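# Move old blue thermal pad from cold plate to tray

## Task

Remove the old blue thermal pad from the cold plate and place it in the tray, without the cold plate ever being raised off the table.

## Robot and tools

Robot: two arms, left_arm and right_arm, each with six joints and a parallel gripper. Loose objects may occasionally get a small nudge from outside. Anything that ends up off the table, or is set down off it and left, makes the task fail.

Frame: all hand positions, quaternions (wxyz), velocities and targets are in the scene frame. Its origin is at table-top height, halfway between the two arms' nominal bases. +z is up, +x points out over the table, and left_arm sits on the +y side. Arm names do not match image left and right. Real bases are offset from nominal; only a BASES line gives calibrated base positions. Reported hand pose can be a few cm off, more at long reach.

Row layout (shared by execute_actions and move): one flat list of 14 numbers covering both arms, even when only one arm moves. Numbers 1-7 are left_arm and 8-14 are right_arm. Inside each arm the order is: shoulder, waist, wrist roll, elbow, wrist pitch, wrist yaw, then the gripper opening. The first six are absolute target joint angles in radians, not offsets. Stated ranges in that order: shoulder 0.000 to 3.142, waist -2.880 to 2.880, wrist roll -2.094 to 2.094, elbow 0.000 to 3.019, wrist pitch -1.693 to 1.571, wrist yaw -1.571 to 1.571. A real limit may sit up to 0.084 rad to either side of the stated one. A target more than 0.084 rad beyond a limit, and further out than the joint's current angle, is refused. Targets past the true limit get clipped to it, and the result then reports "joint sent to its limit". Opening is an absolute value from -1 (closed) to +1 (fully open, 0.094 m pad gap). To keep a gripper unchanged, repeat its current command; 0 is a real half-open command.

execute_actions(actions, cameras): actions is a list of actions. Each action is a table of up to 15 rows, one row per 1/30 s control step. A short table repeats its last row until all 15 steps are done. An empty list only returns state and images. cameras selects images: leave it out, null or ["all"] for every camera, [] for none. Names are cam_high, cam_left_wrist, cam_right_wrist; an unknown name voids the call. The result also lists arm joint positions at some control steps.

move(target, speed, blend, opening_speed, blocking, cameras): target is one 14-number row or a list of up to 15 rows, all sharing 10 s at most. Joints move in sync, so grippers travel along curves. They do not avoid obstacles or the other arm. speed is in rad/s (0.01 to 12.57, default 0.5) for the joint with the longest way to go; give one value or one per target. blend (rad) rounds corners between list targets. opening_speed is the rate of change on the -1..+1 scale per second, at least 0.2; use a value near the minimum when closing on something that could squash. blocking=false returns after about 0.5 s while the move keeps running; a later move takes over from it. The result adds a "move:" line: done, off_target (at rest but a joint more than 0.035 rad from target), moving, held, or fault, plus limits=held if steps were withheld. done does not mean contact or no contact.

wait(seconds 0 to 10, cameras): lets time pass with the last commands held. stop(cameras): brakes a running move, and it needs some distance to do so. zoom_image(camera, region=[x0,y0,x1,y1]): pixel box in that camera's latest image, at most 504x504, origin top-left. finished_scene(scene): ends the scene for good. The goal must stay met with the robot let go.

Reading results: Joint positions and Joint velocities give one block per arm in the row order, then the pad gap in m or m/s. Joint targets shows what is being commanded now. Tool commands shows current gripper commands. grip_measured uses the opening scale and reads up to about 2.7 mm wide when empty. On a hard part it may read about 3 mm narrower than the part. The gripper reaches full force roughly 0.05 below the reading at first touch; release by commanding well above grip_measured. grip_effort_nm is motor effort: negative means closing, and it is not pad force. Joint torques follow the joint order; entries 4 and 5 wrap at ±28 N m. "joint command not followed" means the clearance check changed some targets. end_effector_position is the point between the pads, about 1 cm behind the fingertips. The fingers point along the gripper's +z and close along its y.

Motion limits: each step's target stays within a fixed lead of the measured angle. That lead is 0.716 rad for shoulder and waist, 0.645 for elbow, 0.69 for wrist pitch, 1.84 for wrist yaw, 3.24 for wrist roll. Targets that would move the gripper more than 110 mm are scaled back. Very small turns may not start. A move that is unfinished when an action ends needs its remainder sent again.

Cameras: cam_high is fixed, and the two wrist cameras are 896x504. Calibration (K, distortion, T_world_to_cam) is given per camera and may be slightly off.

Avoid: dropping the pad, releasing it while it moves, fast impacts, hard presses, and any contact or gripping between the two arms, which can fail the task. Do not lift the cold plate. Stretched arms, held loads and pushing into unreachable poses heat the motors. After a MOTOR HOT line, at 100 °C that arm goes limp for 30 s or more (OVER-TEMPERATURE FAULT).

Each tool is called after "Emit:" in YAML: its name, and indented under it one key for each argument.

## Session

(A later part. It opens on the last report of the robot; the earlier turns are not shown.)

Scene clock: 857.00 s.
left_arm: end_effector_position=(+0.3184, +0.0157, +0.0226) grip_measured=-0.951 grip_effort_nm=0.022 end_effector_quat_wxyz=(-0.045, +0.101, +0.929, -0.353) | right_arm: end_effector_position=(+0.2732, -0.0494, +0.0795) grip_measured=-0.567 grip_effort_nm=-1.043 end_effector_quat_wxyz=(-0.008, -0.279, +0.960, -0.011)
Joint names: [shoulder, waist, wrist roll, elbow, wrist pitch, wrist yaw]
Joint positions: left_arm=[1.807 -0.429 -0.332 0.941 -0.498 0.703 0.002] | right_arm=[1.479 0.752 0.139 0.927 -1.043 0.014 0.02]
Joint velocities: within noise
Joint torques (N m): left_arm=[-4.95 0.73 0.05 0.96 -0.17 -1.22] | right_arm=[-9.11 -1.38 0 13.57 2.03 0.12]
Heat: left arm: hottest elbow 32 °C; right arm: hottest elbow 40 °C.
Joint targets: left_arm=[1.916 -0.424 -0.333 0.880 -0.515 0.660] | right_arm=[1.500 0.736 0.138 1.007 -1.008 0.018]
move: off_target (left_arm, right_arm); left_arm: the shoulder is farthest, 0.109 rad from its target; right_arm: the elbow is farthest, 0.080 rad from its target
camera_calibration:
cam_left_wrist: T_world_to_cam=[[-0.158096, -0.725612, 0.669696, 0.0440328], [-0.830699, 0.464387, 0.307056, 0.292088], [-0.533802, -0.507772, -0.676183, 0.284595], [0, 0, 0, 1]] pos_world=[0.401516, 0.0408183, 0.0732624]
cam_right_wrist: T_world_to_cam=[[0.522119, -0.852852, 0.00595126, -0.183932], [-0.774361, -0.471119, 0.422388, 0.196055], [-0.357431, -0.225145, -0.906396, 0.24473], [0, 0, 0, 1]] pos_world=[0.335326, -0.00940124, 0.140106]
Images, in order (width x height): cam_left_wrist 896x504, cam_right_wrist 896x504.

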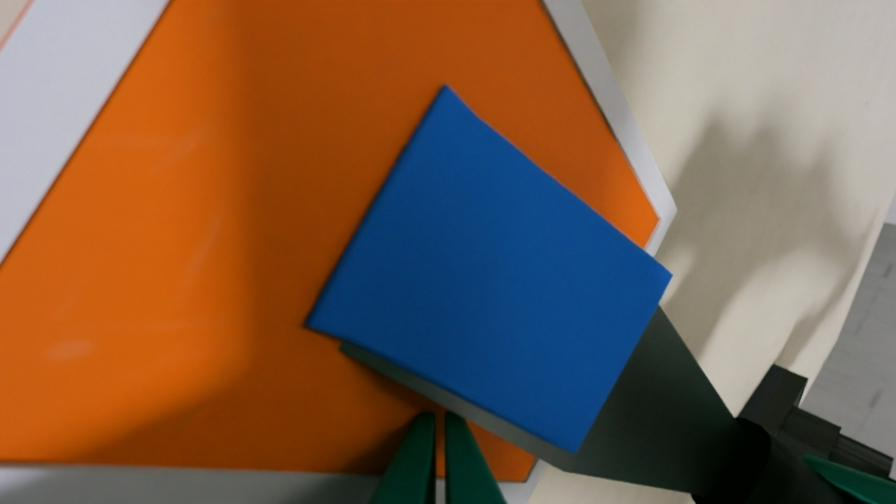

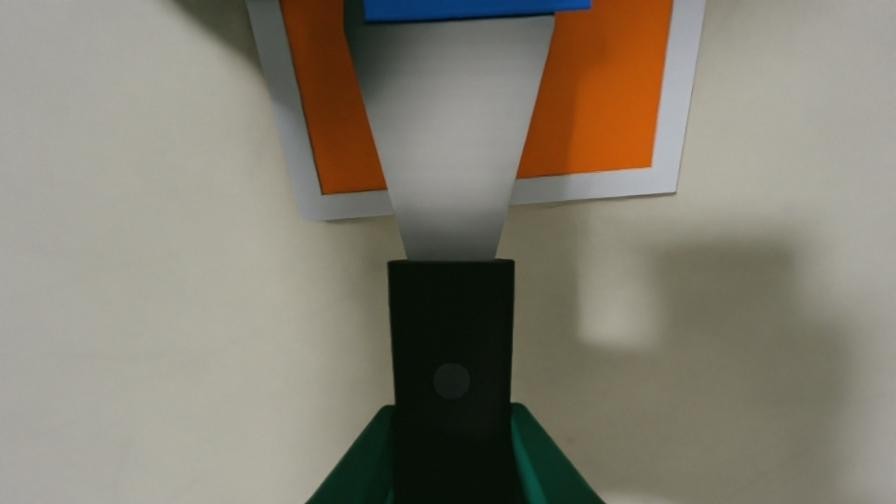

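Emit:
move:
  target:
    - [1.916,-0.424,-0.333,0.880,-0.515,0.660,-0.95,1.468,0.747,0.138,0.985,-1.045,0.018,-0.85]
    - [1.916,-0.424,-0.333,0.880,-0.515,0.660,-0.95,1.440,0.747,0.138,1.003,-1.068,0.018,-0.85]
  speed: [0.08,0.08]
  cameras: ["cam_left_wrist","cam_right_wrist"]

Scene clock: 860.53 s.
left_arm: end_effector_position=(+0.3185, +0.0157, +0.0226) grip_measured=-0.951 grip_effort_nm=0.017 end_effector_quat_wxyz=(-0.045, +0.101, +0.929, -0.353) | right_arm: end_effector_position=(+0.2746, -0.0482, +0.0867) grip_measured=-0.567 grip_effort_nm=-1.057 end_effector_quat_wxyz=(-0.008, -0.279, +0.960, -0.011)
Joint names: [shoulder, waist, wrist roll, elbow, wrist pitch, wrist yaw]
Joint positions: left_arm=[1.807 -0.429 -0.332 0.941 -0.498 0.703 0.002] | right_arm=[1.473 0.752 0.139 0.942 -1.064 0.014 0.02]
Joint velocities: within noise
Joint torques (N m): left_arm=[-4.89 0.62 0.05 0.99 -0.17 -1.23] | right_arm=[-13.33 -0.5 0.01 12.27 0.47 0.13]
Heat: left arm: hottest elbow 31 °C; right arm: hottest elbow 40 °C.
Joint targets: left_arm=[1.916 -0.424 -0.333 0.880 -0.515 0.660] | right_arm=[1.440 0.747 0.138 1.003 -1.068 0.018]
move: off_target (left_arm, right_arm); left_arm: the shoulder is farthest, 0.109 rad from its target; right_arm: the elbow is farthest, 0.061 rad from its target
camera_calibration:
cam_left_wrist: T_world_to_cam=[[-0.158272, -0.725546, 0.669726, 0.0439587], [-0.830844, 0.464356, 0.306712, 0.292186], [-0.533525, -0.507894, -0.67631, 0.284515], [0, 0, 0, 1]] pos_world=[0.401514, 0.0407188, 0.073363]
cam_right_wrist: T_world_to_cam=[[0.522138, -0.852841, 0.0059235, -0.18377], [-0.774491, -0.471239, 0.422016, 0.194672], [-0.357121, -0.224938, -0.906569, 0.252018], [0, 0, 0, 1]] pos_world=[0.336726, -0.00830113, 0.147406]
Images, in order (width x height): cam_left_wrist 896x504, cam_right_wrist 896x504.

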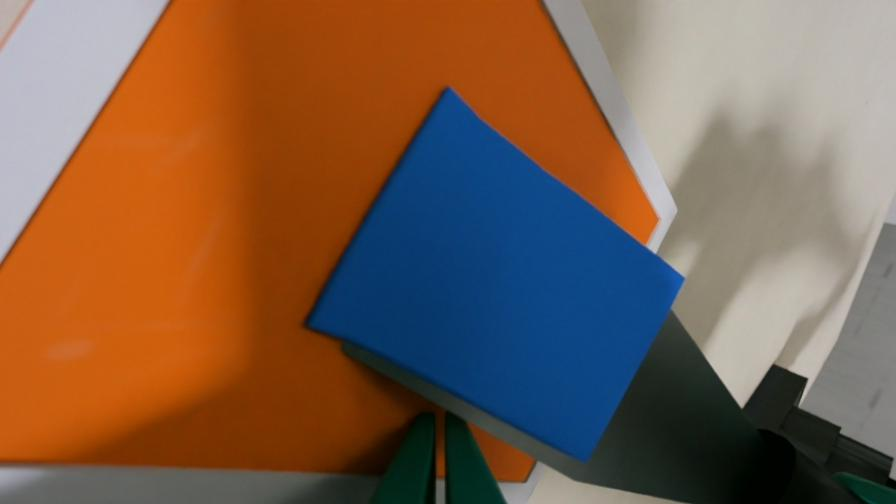

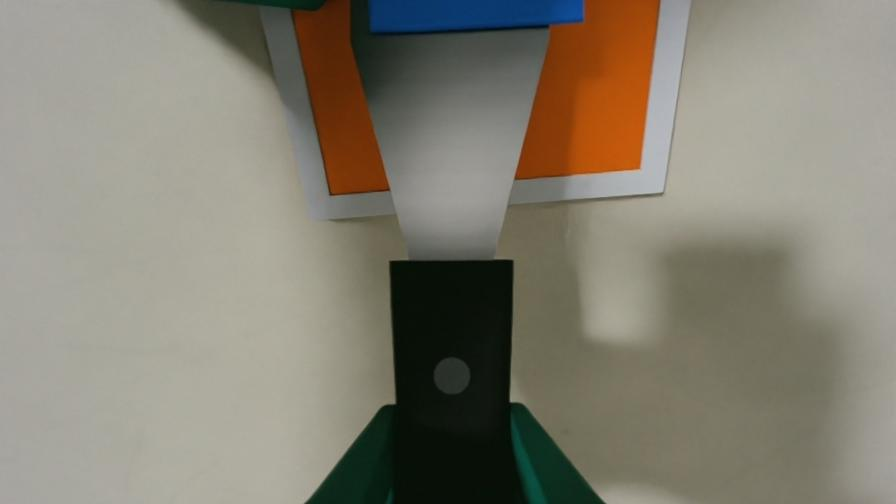

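Emit:
move:
  target:
    - [1.825,-0.420,-0.325,0.945,-0.500,0.700,-0.95,1.445,0.747,0.138,0.995,-1.065,0.018,-0.85]
    - [1.770,-0.418,-0.320,1.000,-0.540,0.708,-0.95,1.445,0.747,0.138,0.990,-1.062,0.018,-0.85]
  speed: [0.1,0.08]
  cameras: ["cam_left_wrist","cam_right_wrist"]

Scene clock: 866.67 s.
left_arm: end_effector_position=(+0.3279, +0.0104, +0.0443) grip_measured=-0.951 grip_effort_nm=0.012 end_effector_quat_wxyz=(-0.034, +0.106, +0.926, -0.360) | right_arm: end_effector_position=(+0.2748, -0.0484, +0.0867) grip_measured=-0.567 grip_effort_nm=-1.048 end_effector_quat_wxyz=(-0.008, -0.279, +0.960, -0.012)
Joint names: [shoulder, waist, wrist roll, elbow, wrist pitch, wrist yaw]
Joint positions: left_arm=[1.775 -0.429 -0.332 0.969 -0.532 0.708 0.002] | right_arm=[1.473 0.752 0.139 0.942 -1.064 0.016 0.02]
Joint velocities: within noise
Joint torques (N m): left_arm=[-13.39 1.26 0.18 7.72 0.23 0.3] | right_arm=[-13.04 -0.5 0 11.26 0.72 0.05]
Heat: left arm: hottest elbow 31 °C; right arm: hottest elbow 40 °C.
Joint targets: left_arm=[1.770 -0.418 -0.320 1.000 -0.540 0.708] | right_arm=[1.445 0.747 0.138 0.990 -1.062 0.018]
move: off_target (right_arm); right_arm: the elbow is farthest, 0.048 rad from its target
camera_calibration:
cam_left_wrist: T_world_to_cam=[[-0.17291, -0.714751, 0.677667, 0.0314159], [-0.836752, 0.469543, 0.281737, 0.298887], [-0.519565, -0.518325, -0.679258, 0.297214], [0, 0, 0, 1]] pos_world=[0.409948, 0.0361678, 0.0963881]
cam_right_wrist: T_world_to_cam=[[0.522166, -0.852808, 0.00777533, -0.18419], [-0.774983, -0.470669, 0.421749, 0.194911], [-0.356011, -0.226249, -0.906679, 0.251664], [0, 0, 0, 1]] pos_world=[0.336826, -0.00840165, 0.147407]
Images, in order (width x height): cam_left_wrist 896x504, cam_right_wrist 896x504.

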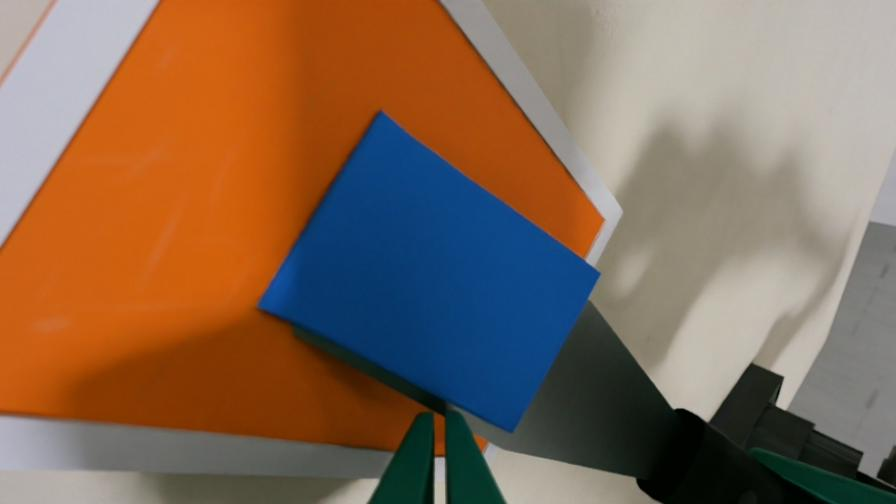

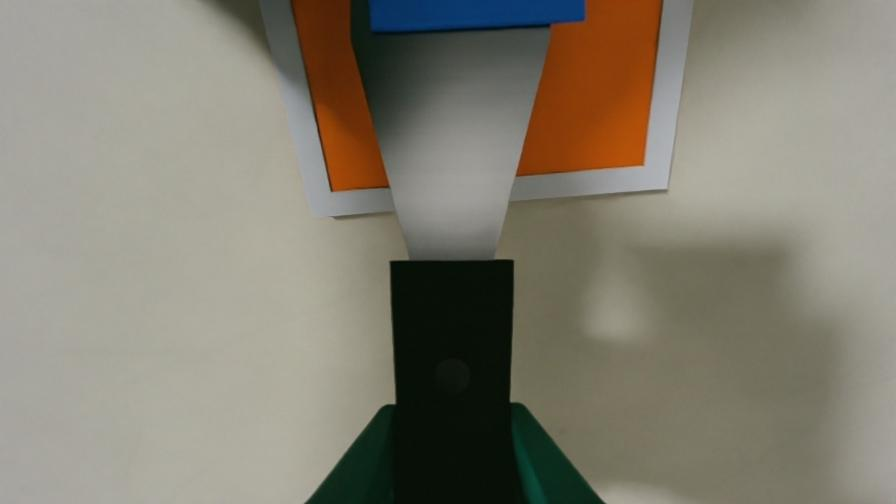

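Emit:
execute_actions:
  actions: []

Scene clock: 875.57 s.
left_arm: end_effector_position=(+0.3277, +0.0105, +0.0443) grip_measured=-0.951 grip_effort_nm=0.022 end_effector_quat_wxyz=(-0.035, +0.106, +0.927, -0.359) | right_arm: end_effector_position=(+0.2748, -0.0484, +0.0867) grip_measured=-0.567 grip_effort_nm=-1.053 end_effector_quat_wxyz=(-0.008, -0.279, +0.960, -0.012)
Joint names: [shoulder, waist, wrist roll, elbow, wrist pitch, wrist yaw]
Joint positions: left_arm=[1.775 -0.429 -0.332 0.969 -0.533 0.708 0.002] | right_arm=[1.473 0.752 0.139 0.942 -1.064 0.016 0.02]
Joint velocities: within noise
Joint torques (N m): left_arm=[-13.45 1.14 0.18 7.77 0.25 0.3] | right_arm=[-12.98 -0.5 0.01 11.26 0.7 0.05]
Heat: left arm: hottest elbow 32 °C; right arm: hottest elbow 40 °C.
Joint targets: left_arm=[1.770 -0.418 -0.320 1.000 -0.540 0.708] | right_arm=[1.445 0.747 0.138 0.990 -1.062 0.018]
Tool commands: left_gripper/opening=-0.95 right_gripper/opening=-0.85
camera_calibration:
cam_left_wrist: T_world_to_cam=[[-0.172274, -0.715138, 0.677421, 0.0312979], [-0.836456, 0.469413, 0.28283, 0.298483], [-0.520253, -0.517909, -0.679049, 0.29734], [0, 0, 0, 1]] pos_world=[0.409752, 0.0362659, 0.0962868]
cam_right_wrist: T_world_to_cam=[[0.522166, -0.852808, 0.00777533, -0.18419], [-0.774983, -0.470669, 0.421749, 0.194911], [-0.356011, -0.226249, -0.906679, 0.251664], [0, 0, 0, 1]] pos_world=[0.336826, -0.00840165, 0.147407]

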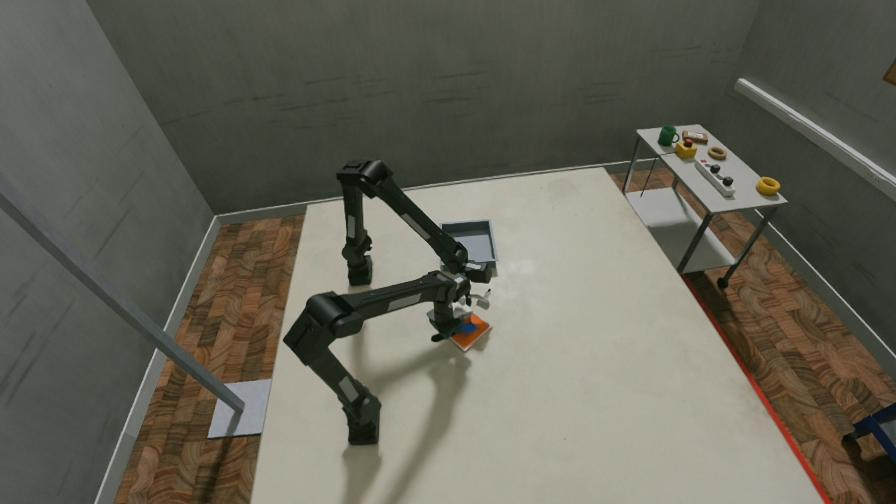

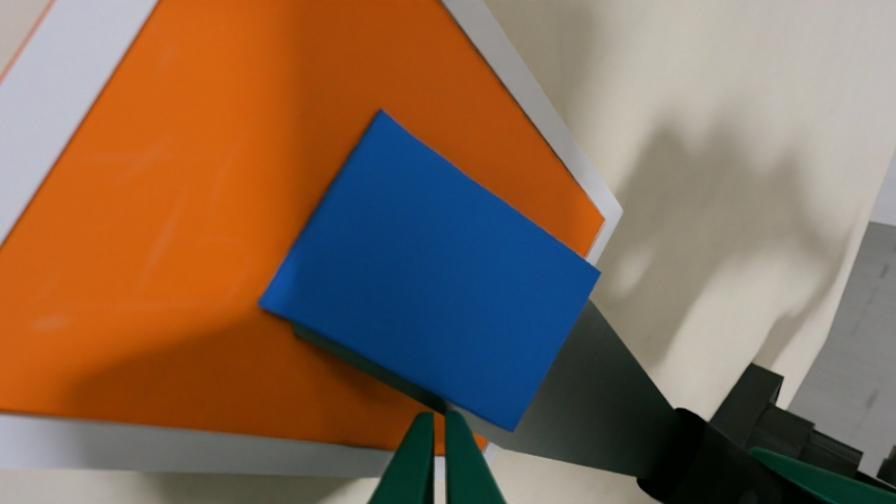

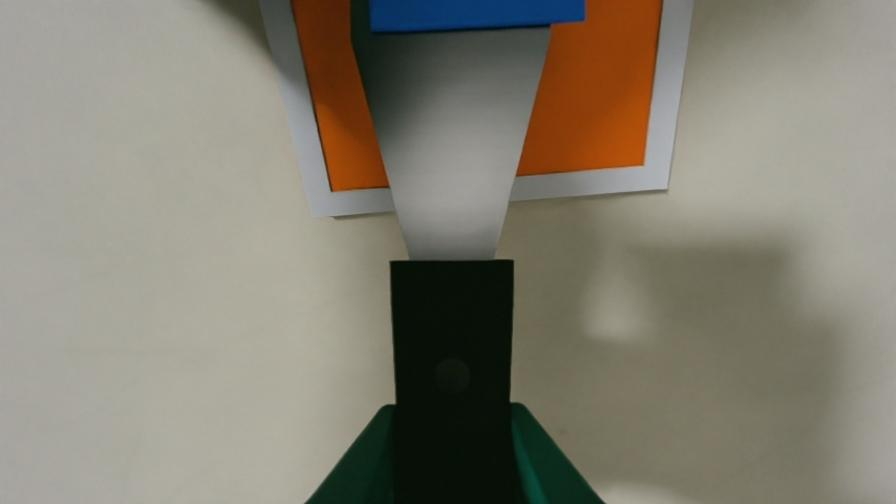

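Emit:
move:
  target:
    - [1.705,-0.41,-0.29,1.01,-0.60,0.715,-0.95,1.445,0.747,0.138,0.990,-1.062,0.018,-0.85]
    - [1.769,-0.286,0.322,1.07,-0.42,0.73,-0.95,1.445,0.747,0.138,0.990,-1.062,0.018,-0.85]
  speed: 0.4
  blend: 0.03

Scene clock: 880.03 s.
left_arm: end_effector_position=(+0.4120, +0.0416, +0.0878) grip_measured=-0.951 grip_effort_nm=0.017 end_effector_quat_wxyz=(+0.190, +0.363, +0.841, -0.352) | right_arm: end_effector_position=(+0.2748, -0.0484, +0.0867) grip_measured=-0.567 grip_effort_nm=-1.053 end_effector_quat_wxyz=(-0.008, -0.279, +0.960, -0.012)
Joint names: [shoulder, waist, wrist roll, elbow, wrist pitch, wrist yaw]
Joint positions: left_arm=[1.749 -0.3 0.308 1.033 -0.432 0.728 0.002] | right_arm=[1.473 0.752 0.139 0.942 -1.064 0.016 0.02]
Joint velocities: within noise
Joint torques (N m): left_arm=[-12.16 1.38 0.17 8.92 1.28 0.37] | right_arm=[-13.04 -0.44 0.01 11.28 0.7 0.05]
Heat: left arm: hottest elbow 32 °C; right arm: hottest elbow 40 °C.
Joint targets: left_arm=[1.769 -0.286 0.322 1.070 -0.420 0.730] | right_arm=[1.445 0.747 0.138 0.990 -1.062 0.018]
move: off_target (left_arm, right_arm); left_arm: the elbow is farthest, 0.037 rad from its target; right_arm: the elbow is farthest, 0.048 rad from its target
camera_calibration:
cam_left_wrist: T_world_to_cam=[[-0.747442, -0.483217, 0.455885, 0.285475], [-0.63036, 0.732498, -0.257086, 0.29359], [-0.209706, -0.479528, -0.852101, 0.272573], [0, 0, 0, 1]] pos_world=[0.455604, 0.053599, 0.177594]
cam_right_wrist: T_world_to_cam=[[0.522166, -0.852808, 0.00777533, -0.18419], [-0.774983, -0.470669, 0.421749, 0.194911], [-0.356011, -0.226249, -0.906679, 0.251664], [0, 0, 0, 1]] pos_world=[0.336826, -0.00840165, 0.147407]

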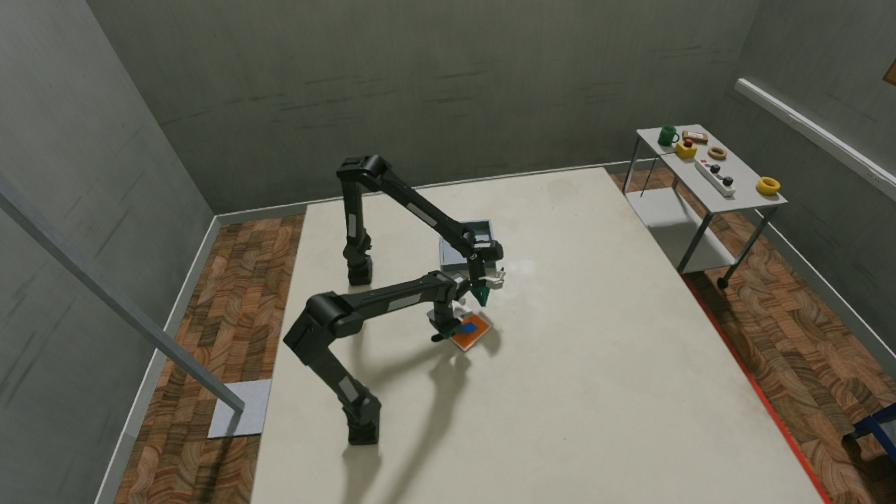

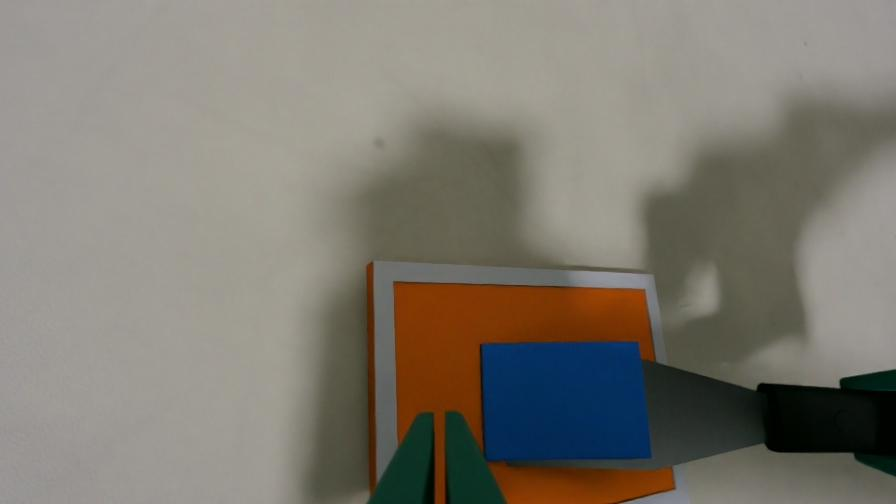

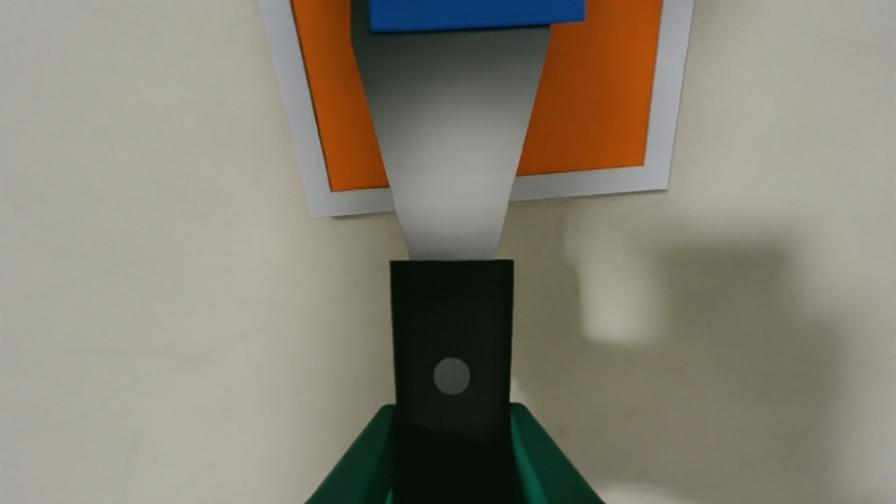

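Emit:
move:
  target: [1.89,-0.286,0.322,1.004,-0.29,0.73,-0.95,1.445,0.747,0.138,0.990,-1.062,0.018,-0.85]
  speed: 0.15
  cameras: ["cam_left_wrist", "cam_right_wrist"]

Scene clock: 885.20 s.
left_arm: end_effector_position=(+0.4099, +0.0424, +0.0247) grip_measured=-0.951 grip_effort_nm=0.022 end_effector_quat_wxyz=(+0.179, +0.361, +0.845, -0.352) | right_arm: end_effector_position=(+0.2748, -0.0484, +0.0867) grip_measured=-0.567 grip_effort_nm=-1.053 end_effector_quat_wxyz=(-0.008, -0.279, +0.960, -0.012)
Joint names: [shoulder, waist, wrist roll, elbow, wrist pitch, wrist yaw]
Joint positions: left_arm=[1.875 -0.3 0.309 1.005 -0.302 0.729 0.002] | right_arm=[1.473 0.752 0.139 0.942 -1.064 0.016 0.02]
Joint velocities: within noise
Joint torques (N m): left_arm=[-13.1 1.44 0.17 5.35 1.25 0.37] | right_arm=[-13.04 -0.5 0.01 11.29 0.7 0.05]
Heat: left arm: hottest elbow 33 °C; right arm: hottest elbow 40 °C.
Joint targets: left_arm=[1.890 -0.286 0.322 1.004 -0.290 0.730] | right_arm=[1.445 0.747 0.138 0.990 -1.062 0.018]
move: off_target (right_arm); right_arm: the elbow is farthest, 0.048 rad from its target
camera_calibration:
cam_left_wrist: T_world_to_cam=[[-0.737635, -0.486182, 0.468533, 0.308759], [-0.635088, 0.735195, -0.236962, 0.276887], [-0.229256, -0.472351, -0.851073, 0.226355], [0, 0, 0, 1]] pos_world=[0.455492, 0.0534667, 0.113593]
cam_right_wrist: T_world_to_cam=[[0.522166, -0.852808, 0.00777533, -0.18419], [-0.774983, -0.470669, 0.421749, 0.194911], [-0.356011, -0.226249, -0.906679, 0.251664], [0, 0, 0, 1]] pos_world=[0.336826, -0.00840165, 0.147407]
Images, in order (width x height): cam_left_wrist 896x504, cam_right_wrist 896x504.

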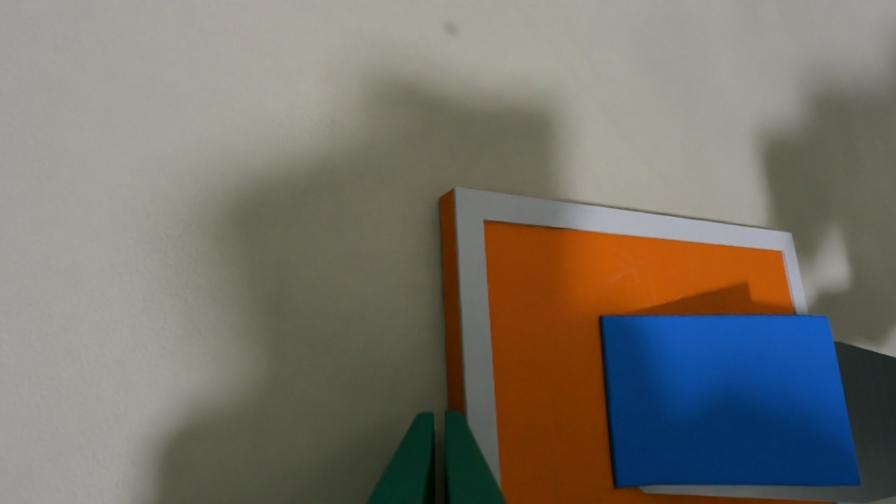

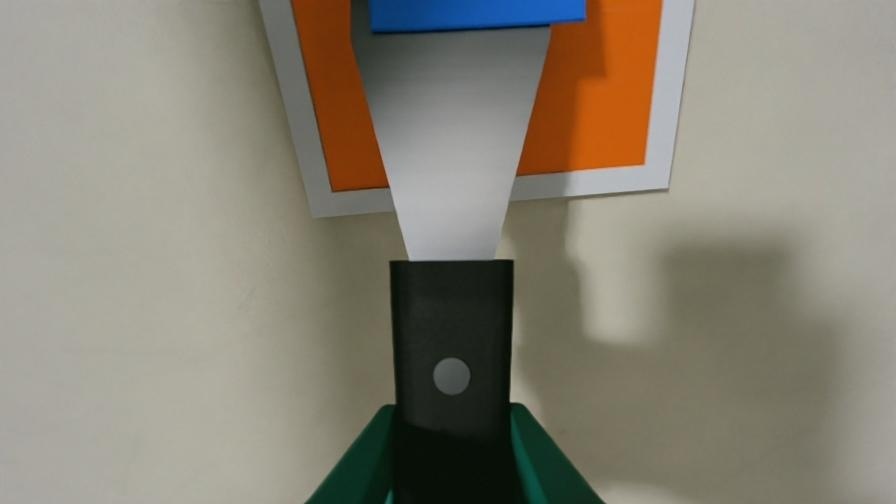

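Emit:
move:
  target:
    - [1.892,-0.335,0.322,0.988,-0.31,0.745,-0.95,1.445,0.747,0.138,0.990,-1.062,0.018,-0.85]
    - [1.896,-0.385,0.322,0.972,-0.33,0.762,-0.95,1.445,0.747,0.138,0.990,-1.062,0.018,-0.85]
  speed: 0.06
  cameras: ["cam_left_wrist", "cam_right_wrist"]

Scene clock: 890.93 s.
left_arm: end_effector_position=(+0.4005, +0.0347, +0.0235) grip_measured=-0.951 grip_effort_nm=0.012 end_effector_quat_wxyz=(+0.172, +0.368, +0.840, -0.359) | right_arm: end_effector_position=(+0.2702, -0.0523, +0.0886) grip_measured=-0.567 grip_effort_nm=-1.057 end_effector_quat_wxyz=(-0.017, -0.279, +0.960, -0.016)
Joint names: [shoulder, waist, wrist roll, elbow, wrist pitch, wrist yaw]
Joint positions: left_arm=[1.875 -0.317 0.311 0.998 -0.304 0.74 0.002] | right_arm=[1.468 0.752 0.139 0.942 -1.09 0.016 0.02]
Joint velocities: within noise
Joint torques (N m): left_arm=[-12.57 -5.13 0.16 3.56 -0.24 1.08] | right_arm=[-12.45 -0.5 0 11.25 1.69 0.06]
Heat: left arm: hottest elbow 33 °C; right arm: hottest elbow 39 °C.
Joint targets: left_arm=[1.896 -0.385 0.322 0.972 -0.330 0.762] | right_arm=[1.445 0.747 0.138 0.990 -1.062 0.018]
move: off_target (left_arm, right_arm); left_arm: the waist is farthest, 0.068 rad from its target; right_arm: the elbow is farthest, 0.048 rad from its target
camera_calibration:
cam_left_wrist: T_world_to_cam=[[-0.743169, -0.466204, 0.479951, 0.299903], [-0.620894, 0.747846, -0.234984, 0.270035], [-0.249379, -0.472632, -0.845239, 0.227464], [0, 0, 0, 1]] pos_world=[0.447267, 0.0453785, 0.111777]
cam_right_wrist: T_world_to_cam=[[0.522315, -0.852681, 0.011043, -0.18549], [-0.768229, -0.464883, 0.440123, 0.185592], [-0.370151, -0.238366, -0.897869, 0.253299], [0, 0, 0, 1]] pos_world=[0.33322, -0.011507, 0.147794]
Images, in order (width x height): cam_left_wrist 896x504, cam_right_wrist 896x504.

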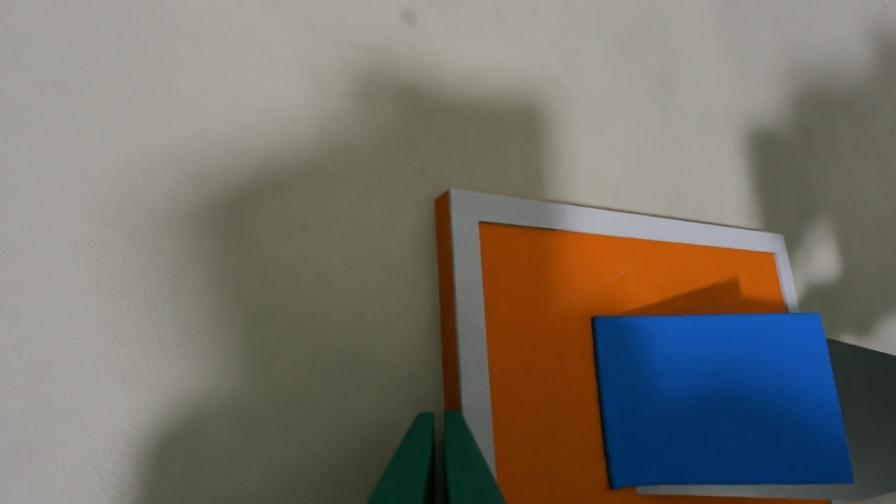

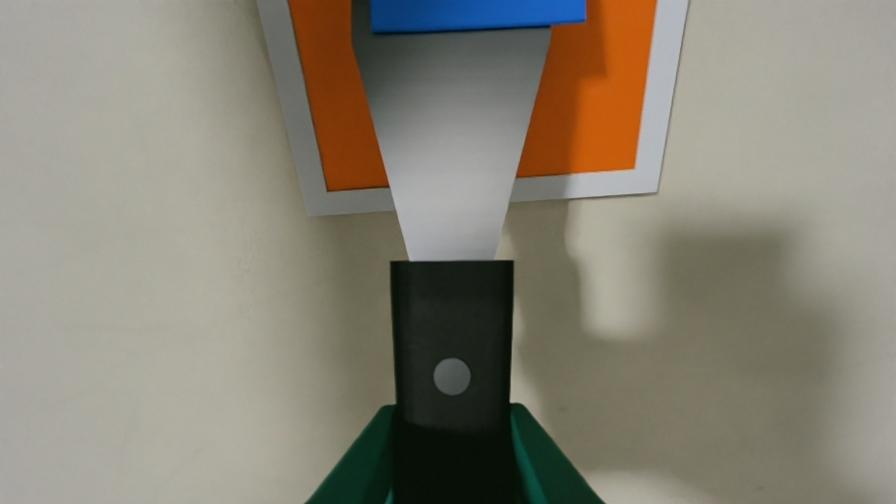

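Emit:
move:
  target:
    - [1.460,0.741,0.138,1.006,-1.040,0.018,-0.85,1.460,0.741,0.138,1.006,-1.040,0.018,-0.85]
  speed: 0.05
  cameras: []

Scene clock: 904.10 s.
left_arm: end_effector_position=(+0.4317, +0.2788, +0.0495) grip_measured=-0.852 grip_effort_nm=0.095 end_effector_quat_wxyz=(+0.133, +0.120, +0.964, -0.198) | right_arm: end_effector_position=(+0.2735, -0.0491, +0.0897) grip_measured=-0.567 grip_effort_nm=-1.053 end_effector_quat_wxyz=(-0.008, -0.281, +0.960, -0.011)
Joint names: [shoulder, waist, wrist roll, elbow, wrist pitch, wrist yaw]
Joint positions: left_arm=[1.708 0.095 0.253 0.982 -0.636 0.437 0.007] | right_arm=[1.464 0.752 0.135 0.942 -1.072 0.014 0.02]
Joint velocities: within noise
Joint torques (N m): left_arm=[-12.98 1.85 -0.09 6.39 0.21 0.01] | right_arm=[-11.69 -0.73 0.03 11.85 1.42 0.14]
Heat: left arm: hottest elbow 33 °C; right arm: hottest elbow 39 °C.
Joint targets: left_arm=[1.703 0.114 0.240 0.987 -0.645 0.432] | right_arm=[1.452 0.744 0.138 0.997 -1.052 0.018]
move: off_target (left_arm, right_arm; path cut at 10 s); left_arm: the waist is farthest, 0.646 rad from its target; right_arm: the elbow is farthest, 0.064 rad from its target
No camera images: "cameras" was empty.

Emit:
execute_actions:
  actions: []

Scene clock: 904.57 s.
left_arm: end_effector_position=(+0.4316, +0.2788, +0.0495) grip_measured=-0.852 grip_effort_nm=0.090 end_effector_quat_wxyz=(+0.133, +0.120, +0.964, -0.198) | right_arm: end_effector_position=(+0.2736, -0.0490, +0.0897) grip_measured=-0.567 grip_effort_nm=-1.053 end_effector_quat_wxyz=(-0.008, -0.281, +0.960, -0.011)
Joint names: [shoulder, waist, wrist roll, elbow, wrist pitch, wrist yaw]
Joint positions: left_arm=[1.708 0.095 0.253 0.982 -0.637 0.437 0.007] | right_arm=[1.464 0.752 0.135 0.942 -1.071 0.014 0.02]
Joint velocities: within noise
Joint torques (N m): left_arm=[-13.04 1.79 -0.09 6.38 0.16 0.02] | right_arm=[-11.69 -0.67 0.04 11.84 1.39 0.14]
Heat: left arm: hottest elbow 33 °C; right arm: hottest elbow 39 °C.
Joint targets: left_arm=[1.703 0.114 0.240 0.987 -0.645 0.432] | right_arm=[1.452 0.744 0.138 0.997 -1.052 0.018]
Tool commands: left_gripper/opening=-0.85 right_gripper/opening=-0.85
camera_calibration:
cam_left_wrist: T_world_to_cam=[[-0.287495, -0.890265, 0.353235, 0.352146], [-0.939796, 0.333348, 0.0752515, 0.350789], [-0.184744, -0.310335, -0.932503, 0.303741], [0, 0, 0, 1]] pos_world=[0.487025, 0.290829, 0.132451]
cam_right_wrist: T_world_to_cam=[[0.524737, -0.851246, 0.00562834, -0.184569], [-0.773365, -0.473944, 0.421051, 0.191891], [-0.35575, -0.225293, -0.90702, 0.253758], [0, 0, 0, 1]] pos_world=[0.335526, -0.00899828, 0.150407]

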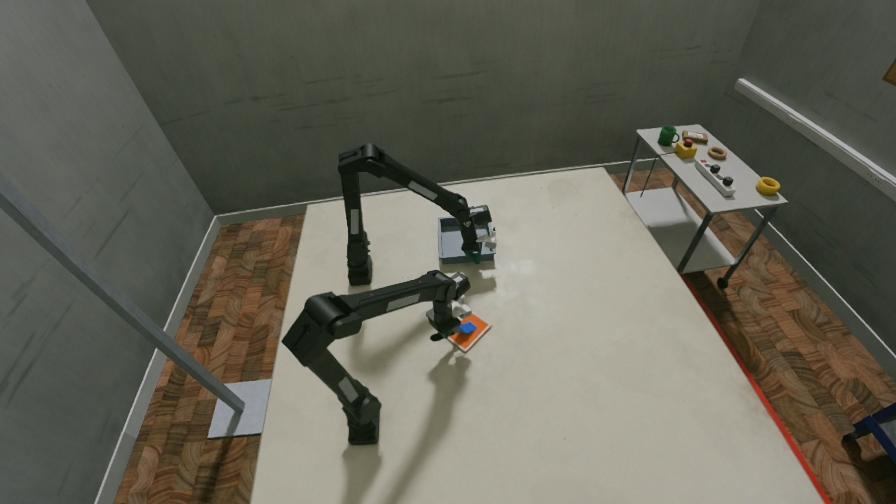

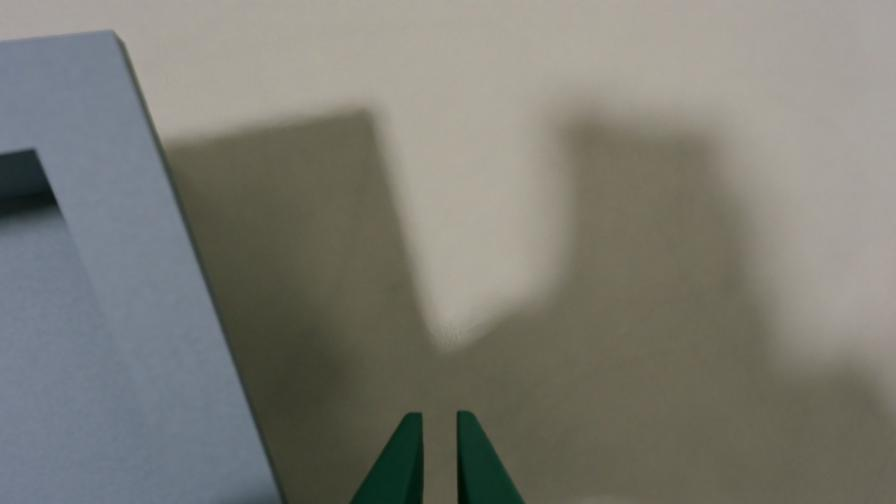

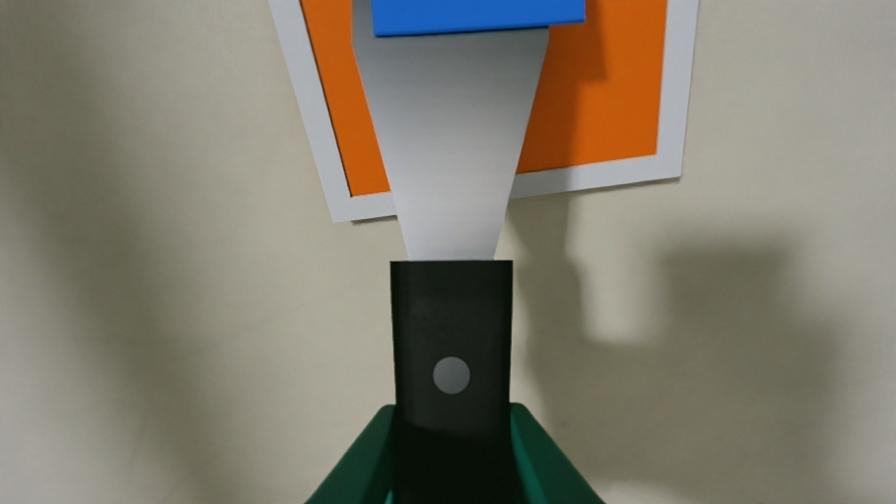

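Emit:
move:
  target:
    - [1.66,-0.10,0.28,1.03,-0.60,0.58,-0.95,1.455,0.741,0.138,1.000,-1.050,0.018,-0.85]
    - [1.769,-0.286,0.322,1.07,-0.42,0.73,-0.95,1.455,0.741,0.138,1.000,-1.050,0.018,-0.85]
  speed: 0.35
  blend: 0.05
  cameras: ["cam_left_wrist", "cam_right_wrist"]

Scene clock: 908.63 s.
left_arm: end_effector_position=(+0.4168, +0.0502, +0.0842) grip_measured=-0.948 grip_effort_nm=-0.164 end_effector_quat_wxyz=(+0.190, +0.355, +0.846, -0.350) | right_arm: end_effector_position=(+0.2740, -0.0487, +0.0897) grip_measured=-0.567 grip_effort_nm=-1.057 end_effector_quat_wxyz=(-0.007, -0.281, +0.960, -0.011)
Joint names: [shoulder, waist, wrist roll, elbow, wrist pitch, wrist yaw]
Joint positions: left_arm=[1.756 -0.282 0.308 1.034 -0.432 0.728 0.002] | right_arm=[1.464 0.752 0.135 0.942 -1.069 0.014 0.02]
Joint velocities: within noise
Joint torques (N m): left_arm=[-12.69 -0.09 0.14 8.84 1.33 0.37] | right_arm=[-11.46 -0.91 0.04 12.08 1.4 0.14]
Heat: left arm: hottest elbow 33 °C; right arm: hottest elbow 40 °C.
Joint targets: left_arm=[1.769 -0.286 0.322 1.070 -0.420 0.730] | right_arm=[1.455 0.741 0.138 1.000 -1.050 0.018]
move: off_target (left_arm, right_arm); left_arm: the elbow is farthest, 0.036 rad from its target; right_arm: the elbow is farthest, 0.058 rad from its target
camera_calibration:
cam_left_wrist: T_world_to_cam=[[-0.73547, -0.497889, 0.459554, 0.290183], [-0.645368, 0.72134, -0.251334, 0.295776], [-0.206358, -0.48143, -0.851846, 0.273301], [0, 0, 0, 1]] pos_world=[0.460703, 0.0626995, 0.173794]
cam_right_wrist: T_world_to_cam=[[0.524698, -0.851272, 0.00534802, -0.184417], [-0.774133, -0.474519, 0.418987, 0.192744], [-0.354134, -0.223982, -0.907976, 0.253728], [0, 0, 0, 1]] pos_world=[0.335827, -0.00869775, 0.150608]
Images, in order (width x height): cam_left_wrist 896x504, cam_right_wrist 896x504.

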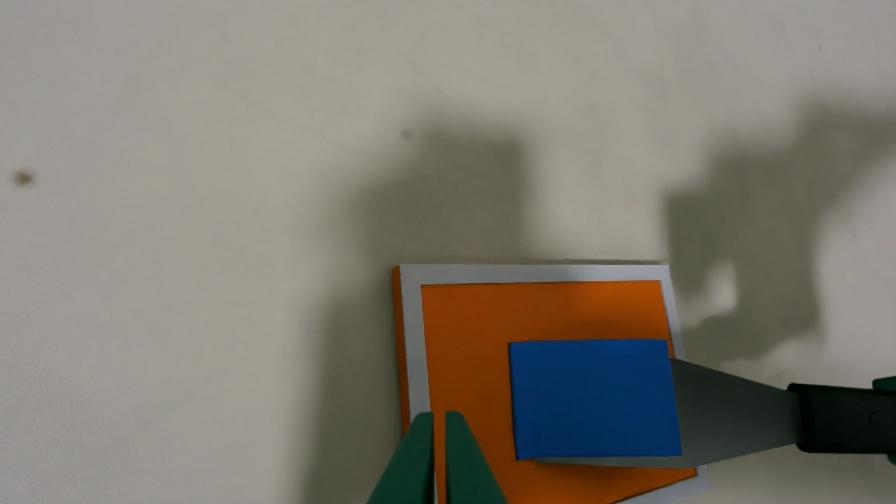

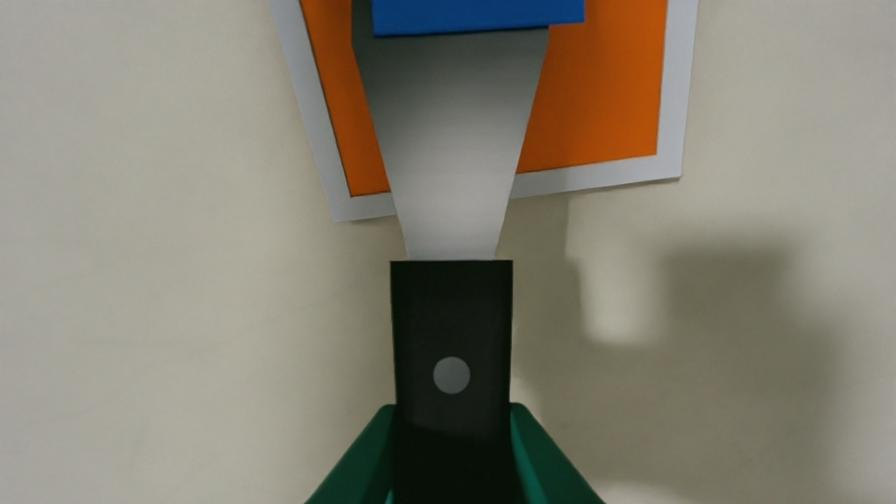

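Emit:
zoom_image:
  camera: "cam_left_wrist"
  region: [380, 240, 720, 504]

Scaled by 1.482 from the camera's 896x504 image, which has a finer 1280x720 frame.

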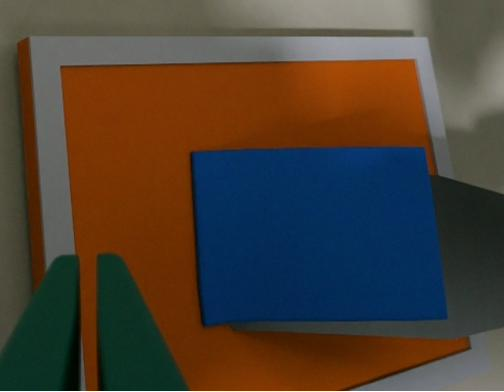

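Emit:
move:
  target: [1.89,-0.300,0.322,1.004,-0.29,0.73,-0.95,1.455,0.741,0.138,1.000,-1.050,0.018,-0.85]
  speed: 0.15
  cameras: ["cam_left_wrist", "cam_right_wrist"]

Scene clock: 917.60 s.
left_arm: end_effector_position=(+0.4138, +0.0497, +0.0241) grip_measured=-0.948 grip_effort_nm=-0.164 end_effector_quat_wxyz=(+0.181, +0.354, +0.848, -0.351) | right_arm: end_effector_position=(+0.2741, -0.0486, +0.0897) grip_measured=-0.567 grip_effort_nm=-1.053 end_effector_quat_wxyz=(-0.006, -0.281, +0.960, -0.011)
Joint names: [shoulder, waist, wrist roll, elbow, wrist pitch, wrist yaw]
Joint positions: left_arm=[1.875 -0.284 0.309 1.004 -0.302 0.729 0.002] | right_arm=[1.464 0.752 0.135 0.942 -1.069 0.014 0.02]
Joint velocities: within noise
Joint torques (N m): left_arm=[-13.04 -0.91 0.16 5.41 1.21 0.37] | right_arm=[-11.46 -1.03 0.04 12.08 1.39 0.13]
Heat: left arm: hottest elbow 33 °C; right arm: hottest elbow 40 °C.
Joint targets: left_arm=[1.890 -0.300 0.322 1.004 -0.290 0.730] | right_arm=[1.455 0.741 0.138 1.000 -1.050 0.018]
move: off_target (right_arm); right_arm: the elbow is farthest, 0.058 rad from its target
camera_calibration:
cam_left_wrist: T_world_to_cam=[[-0.729425, -0.497841, 0.469141, 0.312602], [-0.646778, 0.725244, -0.236005, 0.279132], [-0.222748, -0.475578, -0.851004, 0.227696], [0, 0, 0, 1]] pos_world=[0.459275, 0.0614744, 0.112993]
cam_right_wrist: T_world_to_cam=[[0.524717, -0.85126, 0.00532282, -0.184472], [-0.774246, -0.474628, 0.418653, 0.192909], [-0.353857, -0.223796, -0.90813, 0.253695], [0, 0, 0, 1]] pos_world=[0.335927, -0.00869765, 0.150608]
Images, in order (width x height): cam_left_wrist 896x504, cam_right_wrist 896x504.

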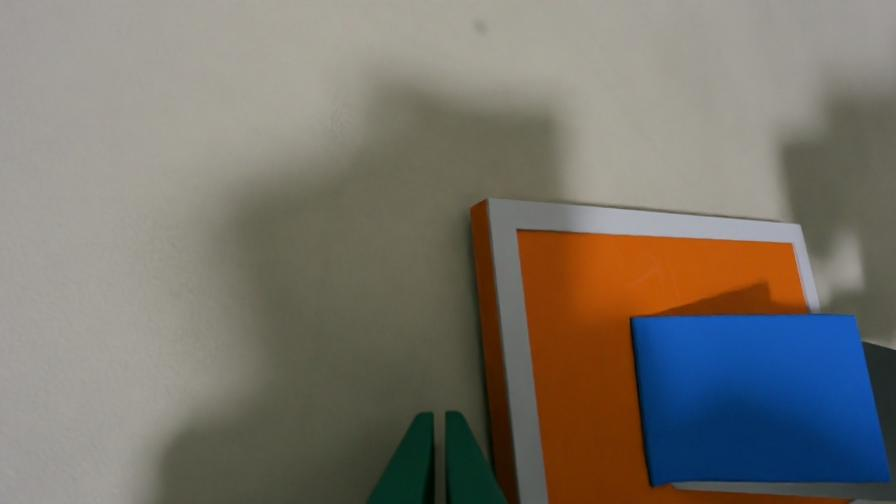

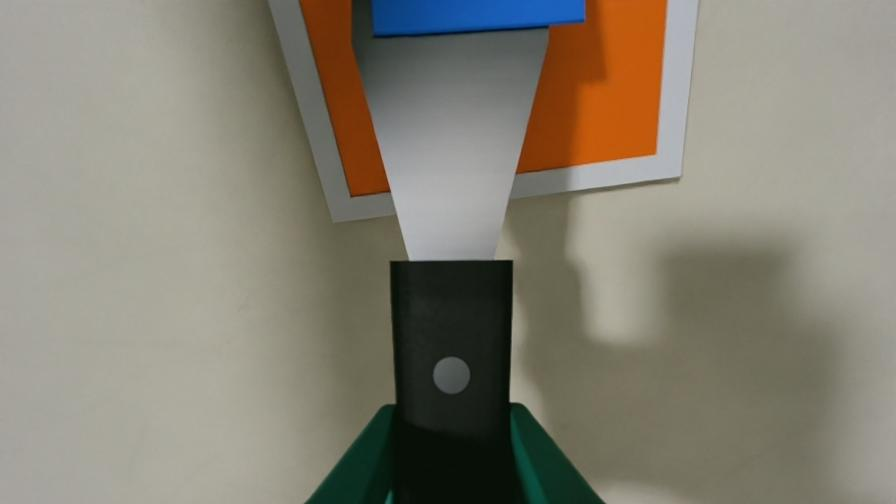

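Emit:
move:
  target:
    - [1.894,-0.345,0.322,0.985,-0.315,0.745,-0.95,1.455,0.741,0.138,1.000,-1.050,0.018,-0.85]
    - [1.896,-0.380,0.322,0.972,-0.33,0.762,-0.95,1.470,0.738,0.138,1.010,-1.040,0.018,-0.85]
  speed: 0.06
  cameras: ["cam_left_wrist", "cam_right_wrist"]

Scene clock: 921.23 s.
left_arm: end_effector_position=(+0.4024, +0.0383, +0.0227) grip_measured=-0.949 grip_effort_nm=-0.090 end_effector_quat_wxyz=(+0.173, +0.365, +0.842, -0.357) | right_arm: end_effector_position=(+0.2739, -0.0490, +0.0897) grip_measured=-0.567 grip_effort_nm=-1.057 end_effector_quat_wxyz=(-0.007, -0.281, +0.960, -0.011)
Joint names: [shoulder, waist, wrist roll, elbow, wrist pitch, wrist yaw]
Joint positions: left_arm=[1.875 -0.31 0.312 0.998 -0.304 0.736 0.002] | right_arm=[1.464 0.752 0.135 0.942 -1.07 0.014 0.02]
Joint velocities: within noise
Joint torques (N m): left_arm=[-12.63 -5.36 0.12 3.59 -0.25 1.21] | right_arm=[-10.29 -1.2 0.04 12.81 1.84 0.14]
Heat: left arm: hottest elbow 33 °C; right arm: hottest elbow 40 °C.
Joint targets: left_arm=[1.896 -0.380 0.322 0.972 -0.330 0.762] | right_arm=[1.470 0.738 0.138 1.010 -1.040 0.018]
move: off_target (left_arm, right_arm); left_arm: the waist is farthest, 0.070 rad from its target; right_arm: the elbow is farthest, 0.068 rad from its target
camera_calibration:
cam_left_wrist: T_world_to_cam=[[-0.740121, -0.473551, 0.477462, 0.302505], [-0.626245, 0.744062, -0.232785, 0.270639], [-0.245026, -0.471298, -0.847255, 0.227224], [0, 0, 0, 1]] pos_world=[0.449053, 0.0489689, 0.111083]
cam_right_wrist: T_world_to_cam=[[0.524374, -0.85147, 0.00548347, -0.184586], [-0.773939, -0.473922, 0.42002, 0.192428], [-0.355036, -0.224492, -0.907498, 0.253795], [0, 0, 0, 1]] pos_world=[0.335826, -0.00899835, 0.150507]
Images, in order (width x height): cam_left_wrist 896x504, cam_right_wrist 896x504.

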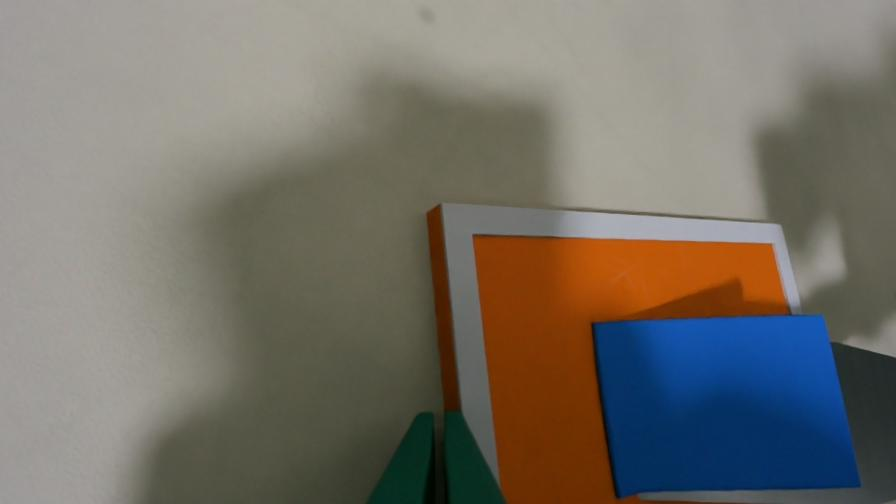

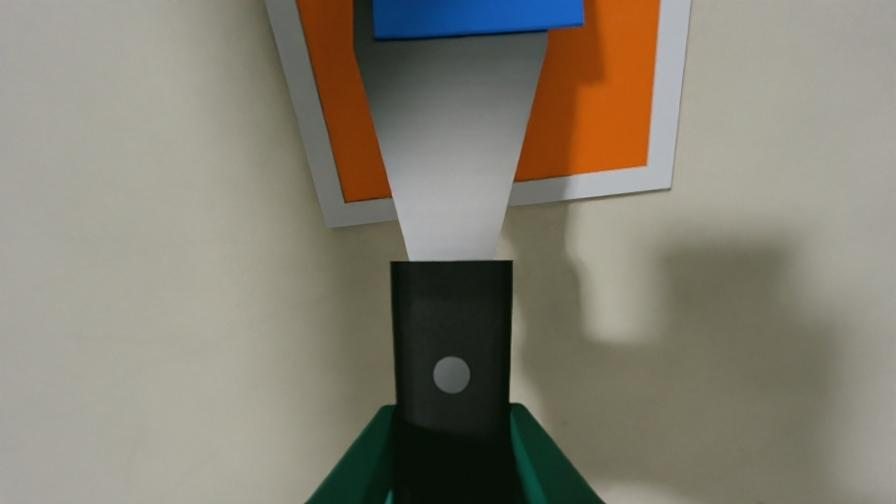

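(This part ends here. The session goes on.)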